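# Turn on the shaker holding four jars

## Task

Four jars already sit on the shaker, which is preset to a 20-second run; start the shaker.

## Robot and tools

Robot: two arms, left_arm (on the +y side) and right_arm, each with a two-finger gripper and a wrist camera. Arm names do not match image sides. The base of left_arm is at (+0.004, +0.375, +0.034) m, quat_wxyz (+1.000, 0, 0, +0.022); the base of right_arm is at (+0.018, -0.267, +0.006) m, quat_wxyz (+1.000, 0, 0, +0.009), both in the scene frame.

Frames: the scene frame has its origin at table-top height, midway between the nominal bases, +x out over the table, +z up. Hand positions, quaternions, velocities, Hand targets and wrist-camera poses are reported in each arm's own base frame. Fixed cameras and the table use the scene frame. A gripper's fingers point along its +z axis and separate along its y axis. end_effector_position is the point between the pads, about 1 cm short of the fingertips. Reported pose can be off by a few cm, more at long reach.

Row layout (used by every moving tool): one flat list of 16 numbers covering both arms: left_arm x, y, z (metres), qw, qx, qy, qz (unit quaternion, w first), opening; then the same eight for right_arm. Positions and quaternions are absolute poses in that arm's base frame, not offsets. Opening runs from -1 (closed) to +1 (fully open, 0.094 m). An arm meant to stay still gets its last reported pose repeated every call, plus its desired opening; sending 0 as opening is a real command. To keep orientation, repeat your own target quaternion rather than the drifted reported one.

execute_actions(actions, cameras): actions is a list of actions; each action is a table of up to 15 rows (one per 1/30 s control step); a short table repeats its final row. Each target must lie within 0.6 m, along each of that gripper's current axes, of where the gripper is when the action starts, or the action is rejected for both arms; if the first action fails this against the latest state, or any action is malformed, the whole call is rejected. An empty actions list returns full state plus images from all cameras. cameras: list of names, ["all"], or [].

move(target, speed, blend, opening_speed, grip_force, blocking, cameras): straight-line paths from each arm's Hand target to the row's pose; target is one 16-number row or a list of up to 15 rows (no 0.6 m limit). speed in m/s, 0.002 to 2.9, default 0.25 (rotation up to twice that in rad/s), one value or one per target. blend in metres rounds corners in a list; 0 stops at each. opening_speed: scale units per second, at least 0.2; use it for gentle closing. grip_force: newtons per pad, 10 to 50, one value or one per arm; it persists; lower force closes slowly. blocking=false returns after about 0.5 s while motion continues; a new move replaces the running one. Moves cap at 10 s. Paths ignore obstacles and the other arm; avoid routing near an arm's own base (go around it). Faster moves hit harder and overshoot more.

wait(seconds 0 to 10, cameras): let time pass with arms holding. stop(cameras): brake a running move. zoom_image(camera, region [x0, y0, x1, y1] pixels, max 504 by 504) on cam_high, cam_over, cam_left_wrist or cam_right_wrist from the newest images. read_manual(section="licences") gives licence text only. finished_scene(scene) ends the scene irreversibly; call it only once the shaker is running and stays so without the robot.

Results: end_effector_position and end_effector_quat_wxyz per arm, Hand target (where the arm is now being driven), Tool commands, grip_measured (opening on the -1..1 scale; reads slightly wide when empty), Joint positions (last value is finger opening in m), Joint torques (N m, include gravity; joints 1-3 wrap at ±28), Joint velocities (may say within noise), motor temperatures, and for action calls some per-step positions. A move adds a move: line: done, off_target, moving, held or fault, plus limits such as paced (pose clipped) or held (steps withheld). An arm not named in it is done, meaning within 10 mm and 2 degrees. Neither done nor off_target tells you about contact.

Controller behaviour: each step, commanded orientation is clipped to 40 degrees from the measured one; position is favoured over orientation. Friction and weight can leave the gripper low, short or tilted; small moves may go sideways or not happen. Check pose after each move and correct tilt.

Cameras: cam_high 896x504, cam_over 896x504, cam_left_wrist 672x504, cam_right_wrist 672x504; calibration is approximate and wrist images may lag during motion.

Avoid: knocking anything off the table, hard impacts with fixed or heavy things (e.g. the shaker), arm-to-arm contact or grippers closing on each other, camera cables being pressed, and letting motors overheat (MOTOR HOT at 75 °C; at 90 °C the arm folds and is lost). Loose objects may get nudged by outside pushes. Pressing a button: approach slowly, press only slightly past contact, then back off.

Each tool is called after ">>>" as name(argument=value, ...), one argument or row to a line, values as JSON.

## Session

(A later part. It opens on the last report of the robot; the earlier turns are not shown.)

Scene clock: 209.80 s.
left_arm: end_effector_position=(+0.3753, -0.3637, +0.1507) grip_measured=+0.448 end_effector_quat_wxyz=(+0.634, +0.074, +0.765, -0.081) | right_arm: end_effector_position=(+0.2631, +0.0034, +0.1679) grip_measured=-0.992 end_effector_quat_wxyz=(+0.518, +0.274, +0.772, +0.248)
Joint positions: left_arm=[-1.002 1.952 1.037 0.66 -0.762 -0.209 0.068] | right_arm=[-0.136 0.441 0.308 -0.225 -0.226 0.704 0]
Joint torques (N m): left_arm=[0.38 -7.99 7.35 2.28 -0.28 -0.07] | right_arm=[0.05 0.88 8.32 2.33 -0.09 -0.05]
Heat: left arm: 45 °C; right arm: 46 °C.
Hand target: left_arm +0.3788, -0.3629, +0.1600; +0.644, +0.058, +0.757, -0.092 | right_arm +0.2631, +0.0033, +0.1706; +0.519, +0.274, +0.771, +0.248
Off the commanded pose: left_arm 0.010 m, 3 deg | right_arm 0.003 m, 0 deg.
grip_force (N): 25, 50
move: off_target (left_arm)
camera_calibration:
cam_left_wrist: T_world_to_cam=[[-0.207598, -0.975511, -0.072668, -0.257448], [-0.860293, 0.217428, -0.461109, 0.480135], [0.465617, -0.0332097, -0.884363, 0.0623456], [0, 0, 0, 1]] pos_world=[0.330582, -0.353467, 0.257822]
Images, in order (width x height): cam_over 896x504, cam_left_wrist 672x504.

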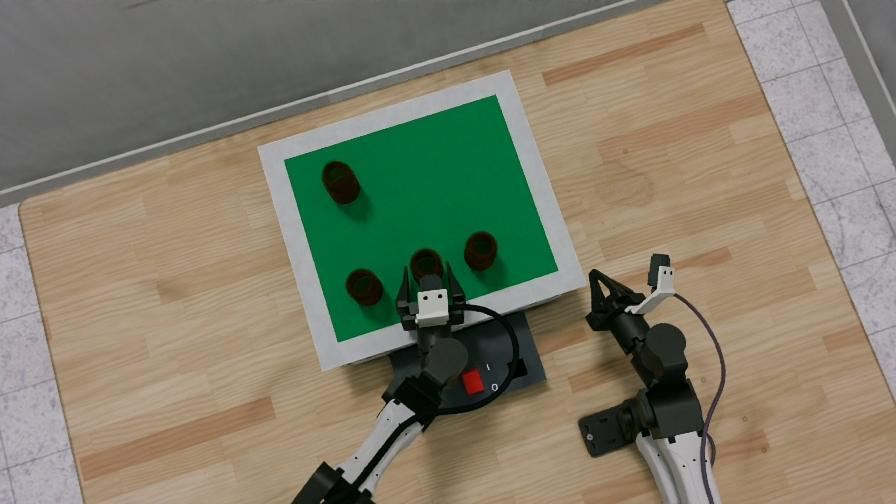

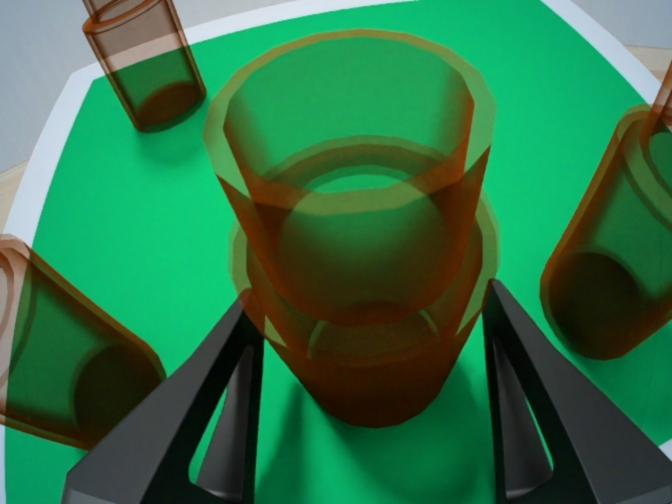

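>>> move(
  target=[
    [0.262,-0.337,0.20,0.645,0.058,0.757,-0.092,0.45,0.2631,0.0033,0.1705,0.519,0.274,0.771,0.248,-1],
    [0.2,-0.18,0.22,0.589,0.298,0.71,-0.249,0.45,0.2631,0.0033,0.1705,0.519,0.274,0.771,0.248,-1],
    [0.24,-0.05,0.24,0.7,0,0.714,0,0.45,0.175,0.20,0.19,0.171,-0.171,0.970,0.03,-1],
    [0.24,-0.05,0.24,0.7,0,0.714,0,0.45,0.18,0.247,0.165,0.171,-0.171,0.970,0.03,-1],
  ],
  speed=[0.12,0.25,0.3,0.2],
  blend=[0.02,0.03,0.02,0],
  cameras=["all"],
)

Scene clock: 229.53 s.
left_arm: end_effector_position=(+0.2378, -0.0526, +0.2356) grip_measured=+0.448 end_effector_quat_wxyz=(+0.693, +0.013, +0.720, -0.001) | right_arm: end_effector_position=(+0.1751, +0.2397, +0.1581) grip_measured=-0.992 end_effector_quat_wxyz=(+0.156, -0.177, +0.972, +0.021)
Joint positions: left_arm=[-0.657 0.246 0.279 -0.081 -0.638 -0.012 0.068] | right_arm=[1.065 1.443 1.282 -1.175 0.214 0.679 0]
Joint torques (N m): left_arm=[0.62 2.15 7.71 2.26 -0.25 -0.06] | right_arm=[0.65 -6.42 8.42 1.1 0.29 0.13]
Heat: left arm: 44 °C; right arm: 47 °C.
Hand target: left_arm +0.2396, -0.0499, +0.2400; +0.700, +0.000, +0.714, +0.000 | right_arm +0.1798, +0.2468, +0.1651; +0.171, -0.171, +0.970, +0.030
Off the commanded pose: left_arm 0.006 m, 2 deg | right_arm 0.011 m, 2 deg.
grip_force (N): 25, 50
move: off_target (right_arm)
camera_calibration:
cam_left_wrist: T_world_to_cam=[[0.00360668, -0.993087, -0.117322, -0.0169879], [-0.810081, 0.0658859, -0.582605, 0.341993], [0.586307, 0.0971412, -0.804243, 0.171125], [0, 0, 0, 1]] pos_world=[0.176771, -0.0560262, 0.33488]
cam_right_wrist: T_world_to_cam=[[0.278302, -0.958267, -0.0653641, 0.202928], [-0.840753, -0.275948, 0.465819, 0.162621], [-0.464416, -0.0746835, -0.882462, 0.356408], [0, 0, 0, 1]] pos_world=[0.245771, 0.265952, 0.252029]

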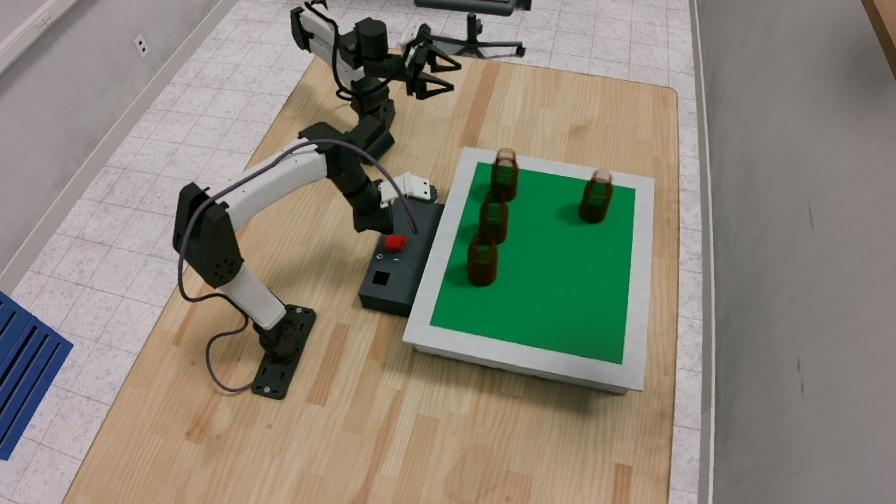

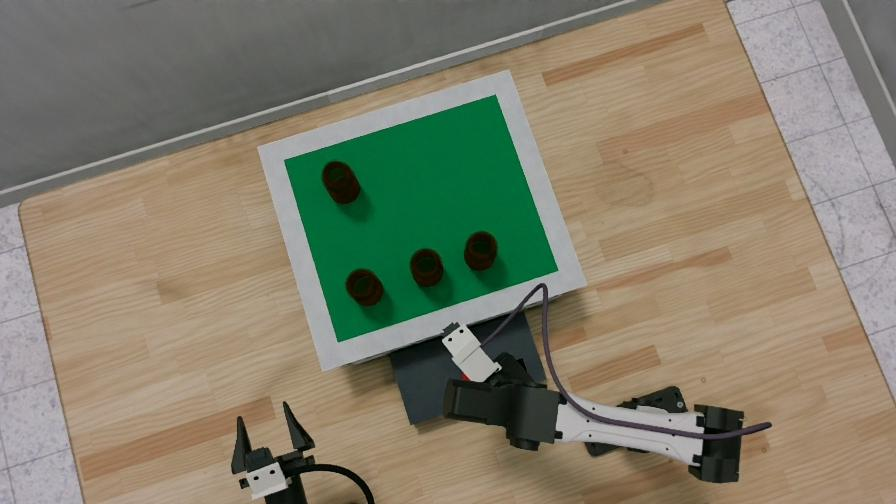

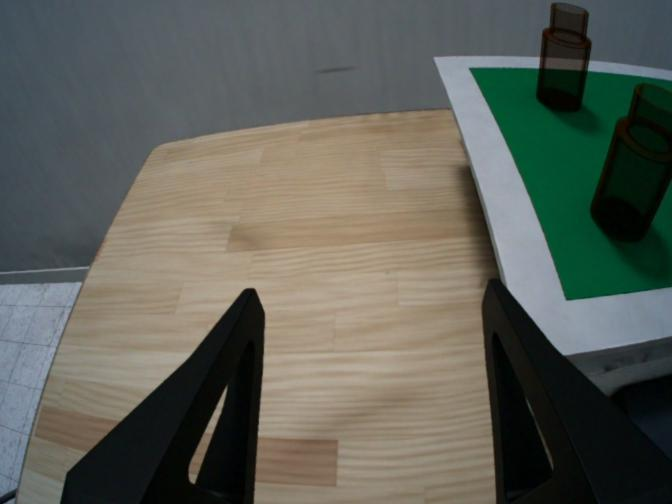

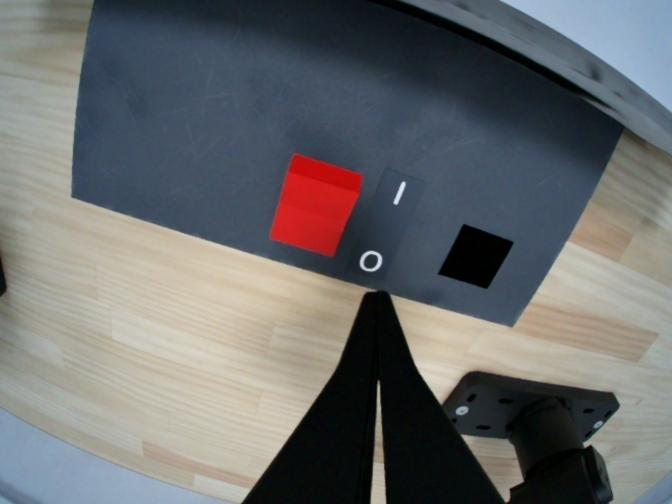

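>>> move(
  target=[0.24,-0.05,0.24,0.7,0,0.714,0,0.45,0.187,0.271,0.135,0.18,-0.168,0.969,0.035,-1],
  speed=0.15,
  cameras=["cam_right_wrist","cam_left_wrist","cam_high"],
)

Scene clock: 243.93 s.
left_arm: end_effector_position=(+0.2378, -0.0525, +0.2356) grip_measured=+0.448 end_effector_quat_wxyz=(+0.693, +0.013, +0.720, -0.001) | right_arm: end_effector_position=(+0.1860, +0.2694, +0.1396) grip_measured=-0.992 end_effector_quat_wxyz=(+0.176, -0.171, +0.969, +0.040)
Joint positions: left_arm=[-0.657 0.246 0.279 -0.08 -0.639 -0.012 0.068] | right_arm=[1.087 1.512 1.257 -1.031 0.228 0.706 0]
Joint torques (N m): left_arm=[0.61 2.17 7.71 2.29 -0.25 -0.05] | right_arm=[0.8 -6.84 5.78 1.2 0.31 0.13]
Motor temperatures (°C): left_arm=[25 36 40 45 26 25 27] | right_arm=[28 27 50 37 27 27 27]
Heat: left arm: 45 °C; right arm: 50 °C.
Hand target: left_arm +0.2396, -0.0499, +0.2400; +0.700, +0.000, +0.714, +0.000 | right_arm +0.1869, +0.2709, +0.1350; +0.180, -0.168, +0.969, +0.035
Off the commanded pose: left_arm 0.006 m, 2 deg | right_arm 0.005 m, 1 deg.
grip_force (N): 25, 50
move: done
camera_calibration:
cam_left_wrist: T_world_to_cam=[[0.00400556, -0.99311, -0.117119, -0.0170283], [-0.809953, 0.0654671, -0.582829, 0.342015], [0.58648, 0.0971955, -0.804111, 0.171043], [0, 0, 0, 1]] pos_world=[0.176771, -0.0559264, 0.33488]
cam_right_wrist: T_world_to_cam=[[0.275293, -0.956197, -0.0995095, 0.231929], [-0.857068, -0.290998, 0.425152, 0.201434], [-0.435486, -0.0317548, -0.899635, 0.332765], [0, 0, 0, 1]] pos_world=[0.253709, 0.290953, 0.236806]
Images, in order (width x height): cam_high 896x504, cam_left_wrist 672x504, cam_right_wrist 672x504.

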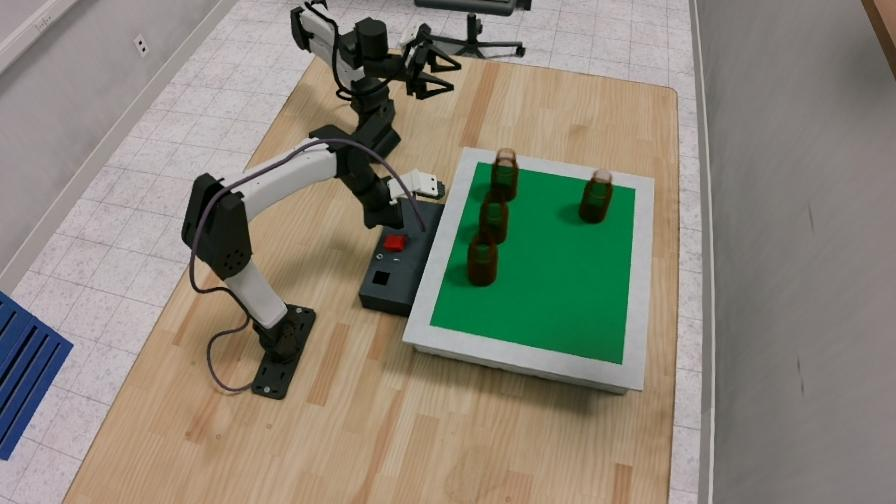

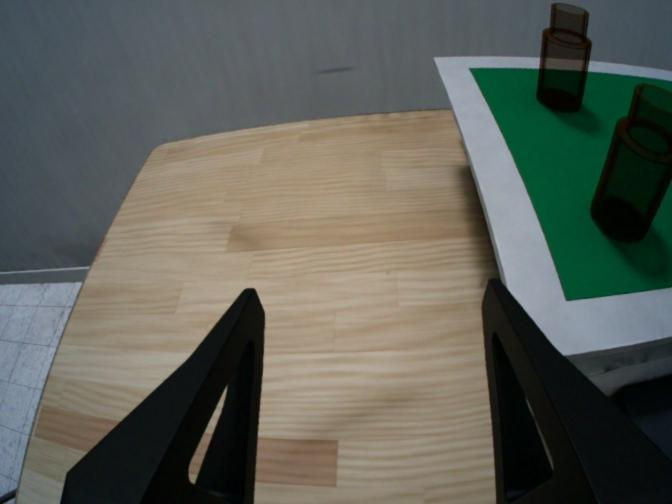

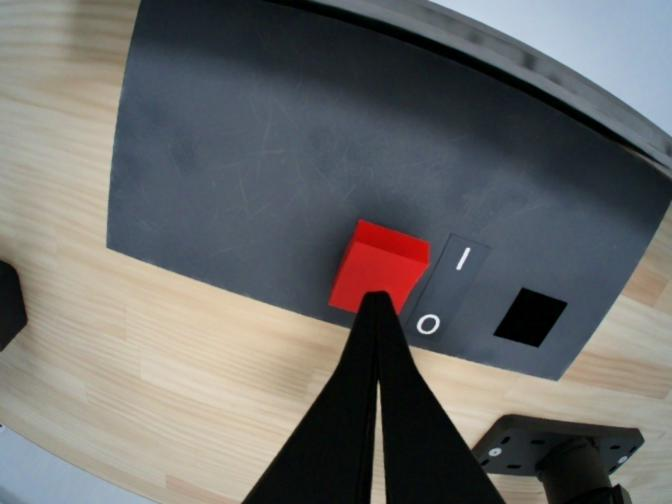

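>>> move(
  target=[0.24,-0.05,0.24,0.7,0,0.714,0,0.45,0.183,0.266,0.107,0.18,-0.168,0.969,0.035,-1],
  speed=0.06,
  cameras=["cam_right_wrist"],
)

Scene clock: 256.50 s.
left_arm: end_effector_position=(+0.2378, -0.0525, +0.2357) grip_measured=+0.448 end_effector_quat_wxyz=(+0.694, +0.012, +0.720, -0.001) | right_arm: end_effector_position=(+0.1827, +0.2651, +0.1079) grip_measured=-0.992 end_effector_quat_wxyz=(+0.172, -0.171, +0.970, +0.035)
Joint positions: left_arm=[-0.657 0.246 0.279 -0.08 -0.639 -0.012 0.068] | right_arm=[1.09 1.512 1.134 -0.921 0.229 0.711 0]
Joint torques (N m): left_arm=[0.62 2.17 7.71 2.29 -0.25 -0.05] | right_arm=[0.94 -8.12 5.57 1.17 0.32 0.13]
Heat: left arm: 46 °C; right arm: 47 °C.
Hand target: left_arm +0.2396, -0.0499, +0.2400; +0.700, +0.000, +0.714, +0.000 | right_arm +0.1830, +0.2660, +0.1070; +0.180, -0.168, +0.969, +0.035
Off the commanded pose: left_arm 0.005 m, 2 deg | right_arm 0.001 m, 1 deg.
grip_force (N): 25, 50
move: done
camera_calibration:
cam_right_wrist: T_world_to_cam=[[0.273255, -0.957641, -0.0908592, 0.225379], [-0.854995, -0.285073, 0.433264, 0.208005], [-0.440812, -0.0407074, -0.896676, 0.305722], [0, 0, 0, 1]] pos_world=[0.251023, 0.287575, 0.20449]
Images, in order (width x height): cam_right_wrist 672x504.

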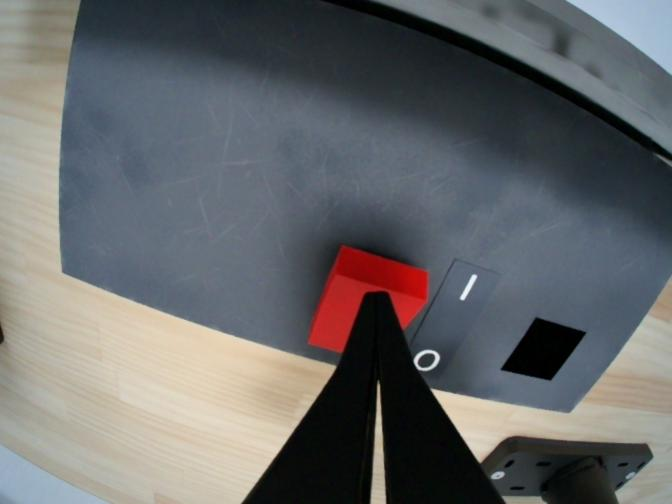

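>>> move(
  target=[0.24,-0.05,0.24,0.7,0,0.714,0,0.45,0.178,0.264,0.097,0.18,-0.168,0.969,0.035,-1],
  speed=0.04,
  cameras=["cam_right_wrist"],
)

Scene clock: 263.43 s.
left_arm: end_effector_position=(+0.2378, -0.0525, +0.2357) grip_measured=+0.448 end_effector_quat_wxyz=(+0.694, +0.012, +0.720, -0.001) | right_arm: end_effector_position=(+0.1799, +0.2621, +0.0987) grip_measured=-0.992 end_effector_quat_wxyz=(+0.176, -0.170, +0.969, +0.028)
Joint positions: left_arm=[-0.657 0.246 0.279 -0.08 -0.639 -0.012 0.068] | right_arm=[1.103 1.51 1.095 -0.895 0.247 0.723 0]
Joint torques (N m): left_arm=[0.62 2.17 7.72 2.29 -0.24 -0.05] | right_arm=[0.92 -8.72 4.75 1.26 0.19 0.14]
Heat: left arm: 46 °C; right arm: 46 °C.
Hand target: left_arm +0.2396, -0.0499, +0.2400; +0.700, +0.000, +0.714, +0.000 | right_arm +0.1780, +0.2639, +0.0969; +0.180, -0.168, +0.969, +0.035
Off the commanded pose: left_arm 0.005 m, 2 deg | right_arm 0.003 m, 1 deg.
grip_force (N): 25, 50
move: done
camera_calibration:
cam_right_wrist: T_world_to_cam=[[0.270951, -0.959582, -0.0760828, 0.2219], [-0.859742, -0.276791, 0.42922, 0.207811], [-0.43293, -0.0508857, -0.89999, 0.297666], [0, 0, 0, 1]] pos_world=[0.247408, 0.285599, 0.195583]
Images, in order (width x height): cam_right_wrist 672x504.

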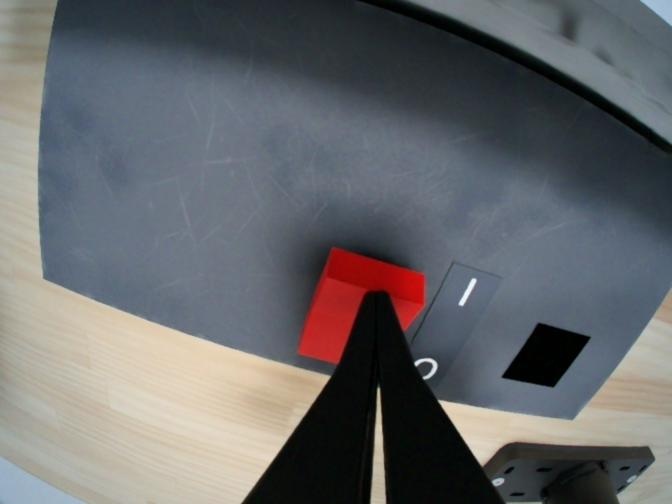

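>>> move(
  target=[0.24,-0.05,0.24,0.7,0,0.714,0,0.45,0.174,0.264,0.086,0.18,-0.168,0.969,0.035,-1],
  speed=0.03,
  cameras=["cam_right_wrist"],
)

Scene clock: 274.03 s.
left_arm: end_effector_position=(+0.2378, -0.0525, +0.2357) grip_measured=+0.448 end_effector_quat_wxyz=(+0.694, +0.012, +0.720, -0.001) | right_arm: end_effector_position=(+0.1827, +0.2629, +0.0950) grip_measured=-0.992 end_effector_quat_wxyz=(+0.194, -0.164, +0.967, +0.030)
Joint positions: left_arm=[-0.657 0.246 0.279 -0.08 -0.639 -0.012 0.068] | right_arm=[1.113 1.5 1.059 -0.844 0.277 0.736 0]
Joint torques (N m): left_arm=[0.61 2.18 7.71 2.29 -0.24 -0.05] | right_arm=[1.35 -7.34 4.3 1.19 -0.03 0.14]
Motor temperatures (°C): left_arm=[25 33 40 46 26 25 27] | right_arm=[28 31 44 35 27 27 27]
Heat: left arm: 46 °C; right arm: 44 °C.
Hand target: left_arm +0.2396, -0.0499, +0.2400; +0.700, +0.000, +0.714, +0.000 | right_arm +0.1741, +0.2637, +0.0863; +0.180, -0.168, +0.969, +0.035
Off the commanded pose: left_arm 0.005 m, 2 deg | right_arm 0.013 m, 2 deg.
grip_force (N): 25, 50
move: off_target (right_arm)
camera_calibration:
cam_right_wrist: T_world_to_cam=[[0.26345, -0.961412, -0.079248, 0.223748], [-0.87739, -0.27295, 0.394569, 0.21753], [-0.400974, -0.034418, -0.915442, 0.286882], [0, 0, 0, 1]] pos_world=[0.246945, 0.284363, 0.194525]
Images, in order (width x height): cam_right_wrist 672x504.

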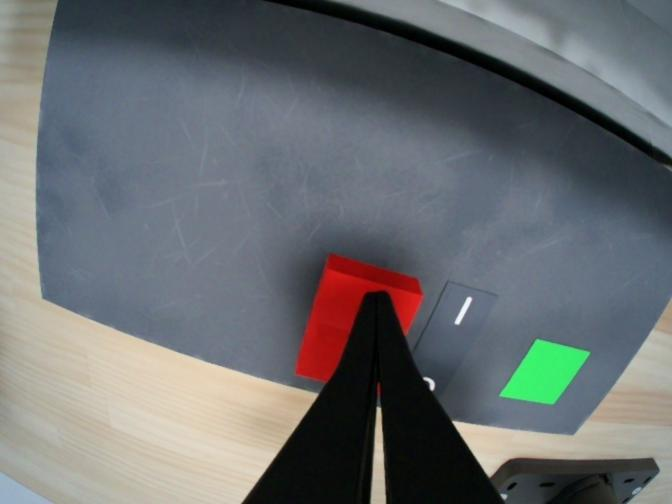

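>>> move(
  target=[
    [0.24,-0.05,0.24,0.7,0,0.714,0,0.45,0.184,0.264,0.14,0.18,-0.168,0.969,0.035,-1],
    [0.24,-0.05,0.24,0.7,0,0.714,0,0.45,0.2,0.12,0.23,0.259,-0.1,0.96,0.03,-1],
  ],
  speed=[0.08,0.2],
  blend=[0.02,0],
  cameras=["all"],
)

>>> wait(
  seconds=8,
  cameras=["cam_over","cam_right_wrist"],
)

Scene clock: 283.07 s.
left_arm: end_effector_position=(+0.2378, -0.0525, +0.2357) grip_measured=+0.448 end_effector_quat_wxyz=(+0.694, +0.012, +0.720, +0.000) | right_arm: end_effector_position=(+0.2009, +0.1221, +0.2247) grip_measured=-0.992 end_effector_quat_wxyz=(+0.259, -0.102, +0.960, +0.028)
Joint positions: left_arm=[-0.657 0.246 0.279 -0.08 -0.639 -0.012 0.068] | right_arm=[0.731 1.053 1.213 -1.263 0.251 0.46 0]
Joint torques (N m): left_arm=[0.62 2.17 7.71 2.29 -0.25 -0.05] | right_arm=[-0.72 -2.69 8.13 1.23 0.11 -0.03]
Heat: left arm: 47 °C; right arm: 44 °C.
Hand target: left_arm +0.2396, -0.0499, +0.2400; +0.700, +0.000, +0.714, +0.000 | right_arm +0.2000, +0.1201, +0.2299; +0.259, -0.100, +0.960, +0.030
Off the commanded pose: left_arm 0.005 m, 2 deg | right_arm 0.006 m, 0 deg.
grip_force (N): 25, 50
move: done
camera_calibration:
cam_left_wrist: T_world_to_cam=[[0.00440152, -0.99313, -0.116935, -0.0171494], [-0.809788, 0.0650682, -0.583104, 0.342114], [0.586706, 0.0972594, -0.803938, 0.171029], [0, 0, 0, 1]] pos_world=[0.176771, -0.0559265, 0.33498]
cam_right_wrist: T_world_to_cam=[[0.153437, -0.98368, -0.093972, 0.121955], [-0.946674, -0.173595, 0.271429, 0.173351], [-0.283312, 0.0473136, -0.95786, 0.384024], [0, 0, 0, 1]] pos_world=[0.254193, 0.131888, 0.332249]

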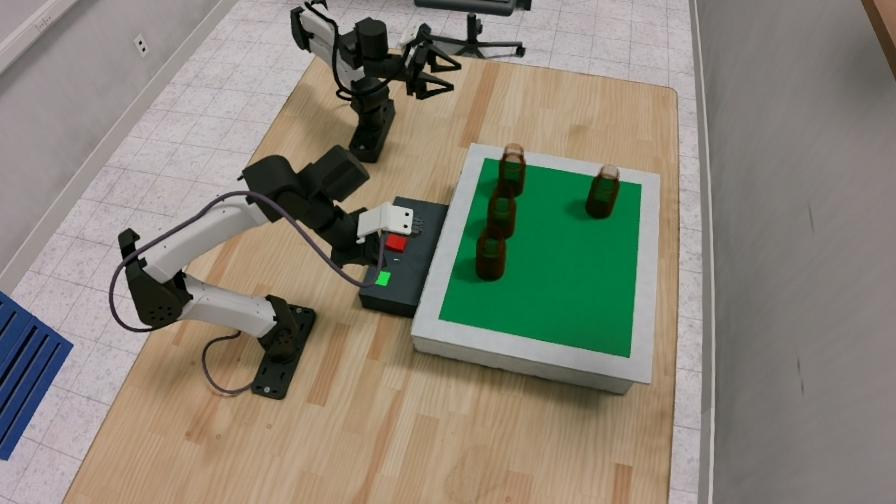

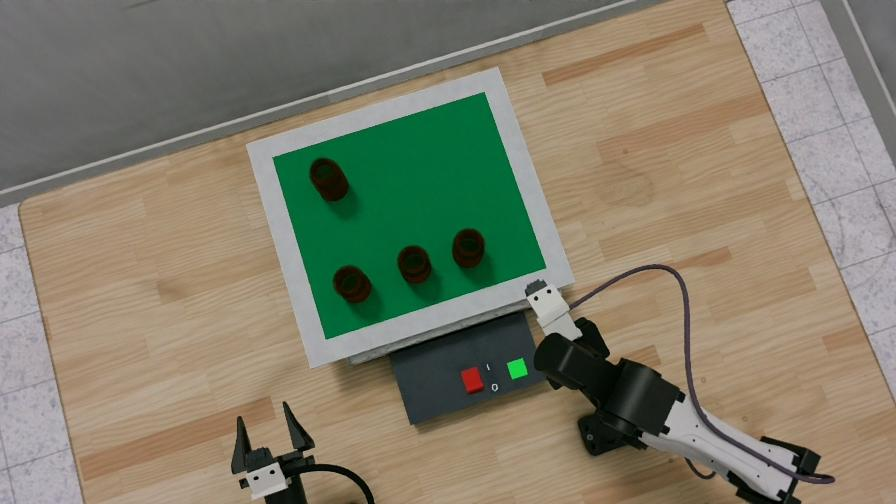

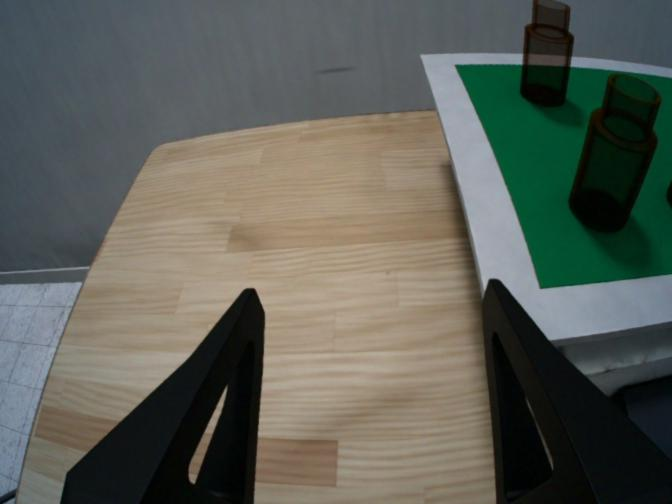

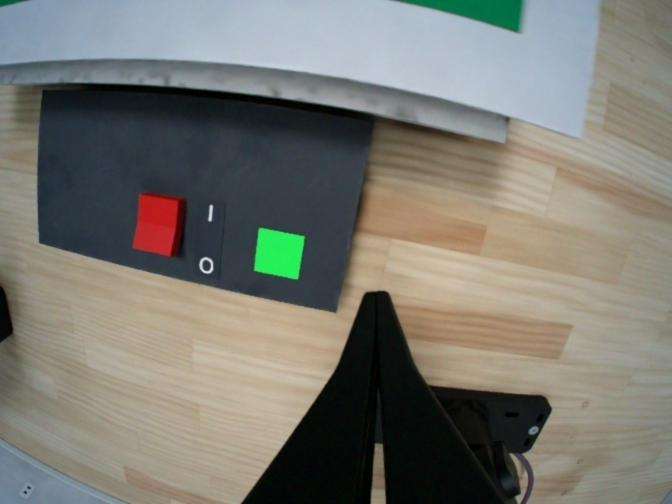

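Scene clock: 291.07 s.
left_arm: end_effector_position=(+0.2378, -0.0525, +0.2357) grip_measured=+0.448 end_effector_quat_wxyz=(+0.694, +0.012, +0.720, +0.000) | right_arm: end_effector_position=(+0.2009, +0.1220, +0.2247) grip_measured=-0.992 end_effector_quat_wxyz=(+0.259, -0.102, +0.960, +0.028)
Joint positions: left_arm=[-0.657 0.246 0.279 -0.08 -0.639 -0.012 0.068] | right_arm=[0.731 1.053 1.213 -1.264 0.251 0.459 0]
Joint torques (N m): left_arm=[0.62 2.17 7.72 2.29 -0.25 -0.05] | right_arm=[-0.73 -2.66 8.03 1.23 0.11 -0.02]
Heat: left arm: 47 °C; right arm: 45 °C.
Hand target: left_arm +0.2396, -0.0499, +0.2400; +0.700, +0.000, +0.714, +0.000 | right_arm +0.2000, +0.1200, +0.2299; +0.259, -0.100, +0.960, +0.030
Tool commands: left_gripper/opening=+0.45 right_gripper/opening=-1.0
Off the commanded pose: left_arm 0.005 m, 2 deg | right_arm 0.006 m, 0 deg.
grip_force (N): 25, 50
wait: 8.00 s; at rest by 0.17 s
camera_calibration:
cam_right_wrist: T_world_to_cam=[[0.153741, -0.983668, -0.0935973, 0.121753], [-0.94654, -0.173797, 0.271765, 0.173232], [-0.283594, 0.0468122, -0.957801, 0.384142], [0, 0, 0, 1]] pos_world=[0.254193, 0.131889, 0.332249]
Images, in order (width x height): cam_over 896x504, cam_right_wrist 672x504.

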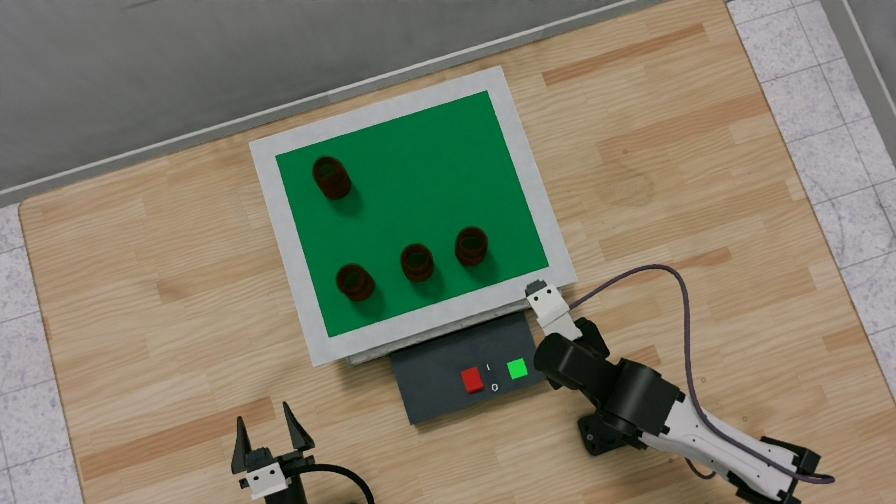

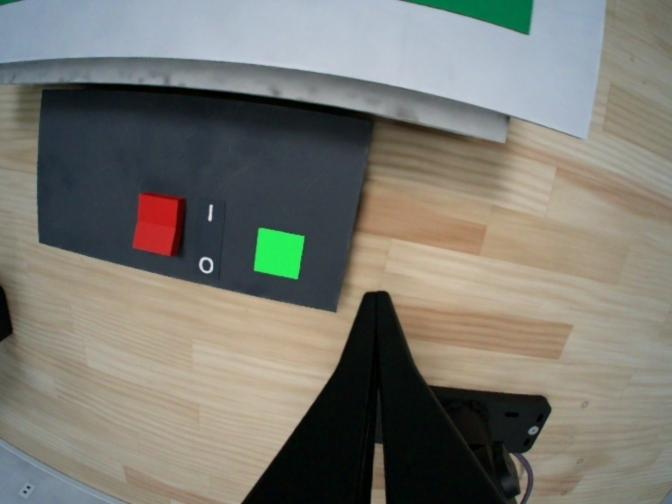

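>>> wait(
  seconds=5,
  cameras=["cam_over"],
)

Scene clock: 298.97 s.
left_arm: end_effector_position=(+0.2378, -0.0525, +0.2357) grip_measured=+0.448 end_effector_quat_wxyz=(+0.694, +0.012, +0.720, +0.000) | right_arm: end_effector_position=(+0.2009, +0.1220, +0.2247) grip_measured=-0.992 end_effector_quat_wxyz=(+0.259, -0.102, +0.960, +0.028)
Joint positions: left_arm=[-0.657 0.246 0.279 -0.08 -0.639 -0.012 0.068] | right_arm=[0.731 1.053 1.213 -1.264 0.251 0.459 0]
Joint torques (N m): left_arm=[0.62 2.15 7.71 2.29 -0.24 -0.05] | right_arm=[-0.69 -2.67 8.14 1.23 0.1 -0.03]
Heat: left arm: 47 °C; right arm: 46 °C.
Hand target: left_arm +0.2396, -0.0499, +0.2400; +0.700, +0.000, +0.714, +0.000 | right_arm +0.2000, +0.1200, +0.2299; +0.259, -0.100, +0.960, +0.030
Tool commands: left_gripper/opening=+0.45 right_gripper/opening=-1.0
Off the commanded pose: left_arm 0.005 m, 2 deg | right_arm 0.006 m, 0 deg.
grip_force (N): 25, 50
wait: 5.00 s; at rest from the start
Images, in order (width x height): cam_over 896x504.

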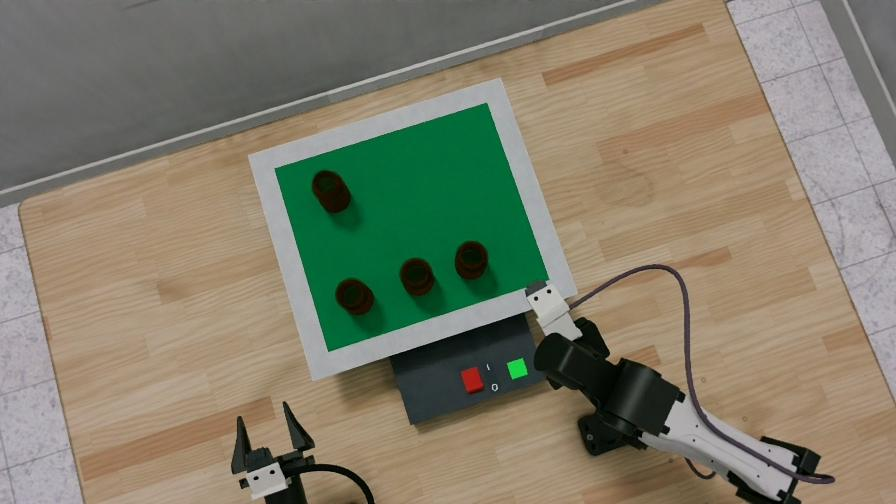

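>>> wait(
  seconds=2,
  cameras=["cam_over"],
)

Scene clock: 304.80 s.
left_arm: end_effector_position=(+0.2378, -0.0525, +0.2357) grip_measured=+0.448 end_effector_quat_wxyz=(+0.694, +0.012, +0.720, +0.000) | right_arm: end_effector_position=(+0.2009, +0.1220, +0.2247) grip_measured=-0.992 end_effector_quat_wxyz=(+0.259, -0.102, +0.960, +0.028)
Joint positions: left_arm=[-0.657 0.246 0.279 -0.08 -0.639 -0.012 0.068] | right_arm=[0.731 1.053 1.213 -1.264 0.251 0.459 0]
Joint torques (N m): left_arm=[0.62 2.14 7.72 2.29 -0.25 -0.05] | right_arm=[-0.7 -2.65 8.09 1.23 0.11 -0.04]
Heat: left arm: 47 °C; right arm: 47 °C.
Hand target: left_arm +0.2396, -0.0499, +0.2400; +0.700, +0.000, +0.714, +0.000 | right_arm +0.2000, +0.1200, +0.2299; +0.259, -0.100, +0.960, +0.030
Tool commands: left_gripper/opening=+0.45 right_gripper/opening=-1.0
Off the commanded pose: left_arm 0.005 m, 2 deg | right_arm 0.006 m, 0 deg.
grip_force (N): 25, 50
wait: 2.00 s; at rest from the start
Images, in order (width x height): cam_over 896x504.

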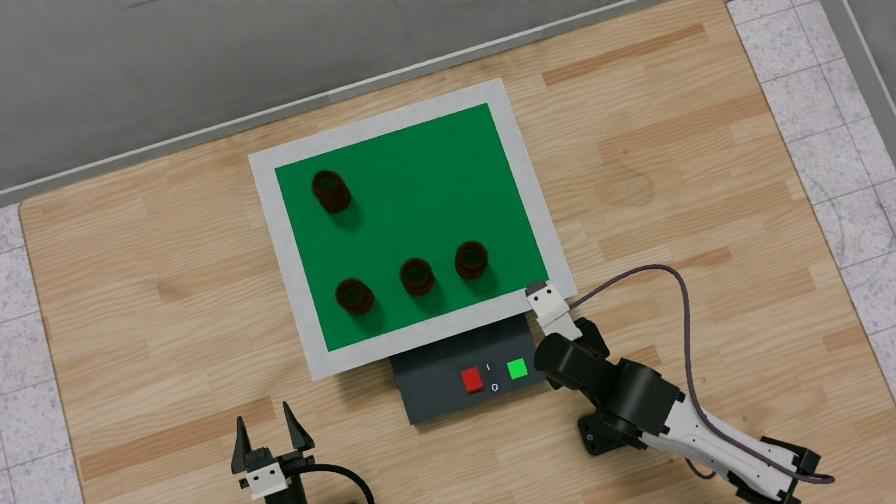

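>>> finished_scene(
  scene=1,
)

The scene is finished: the task was done.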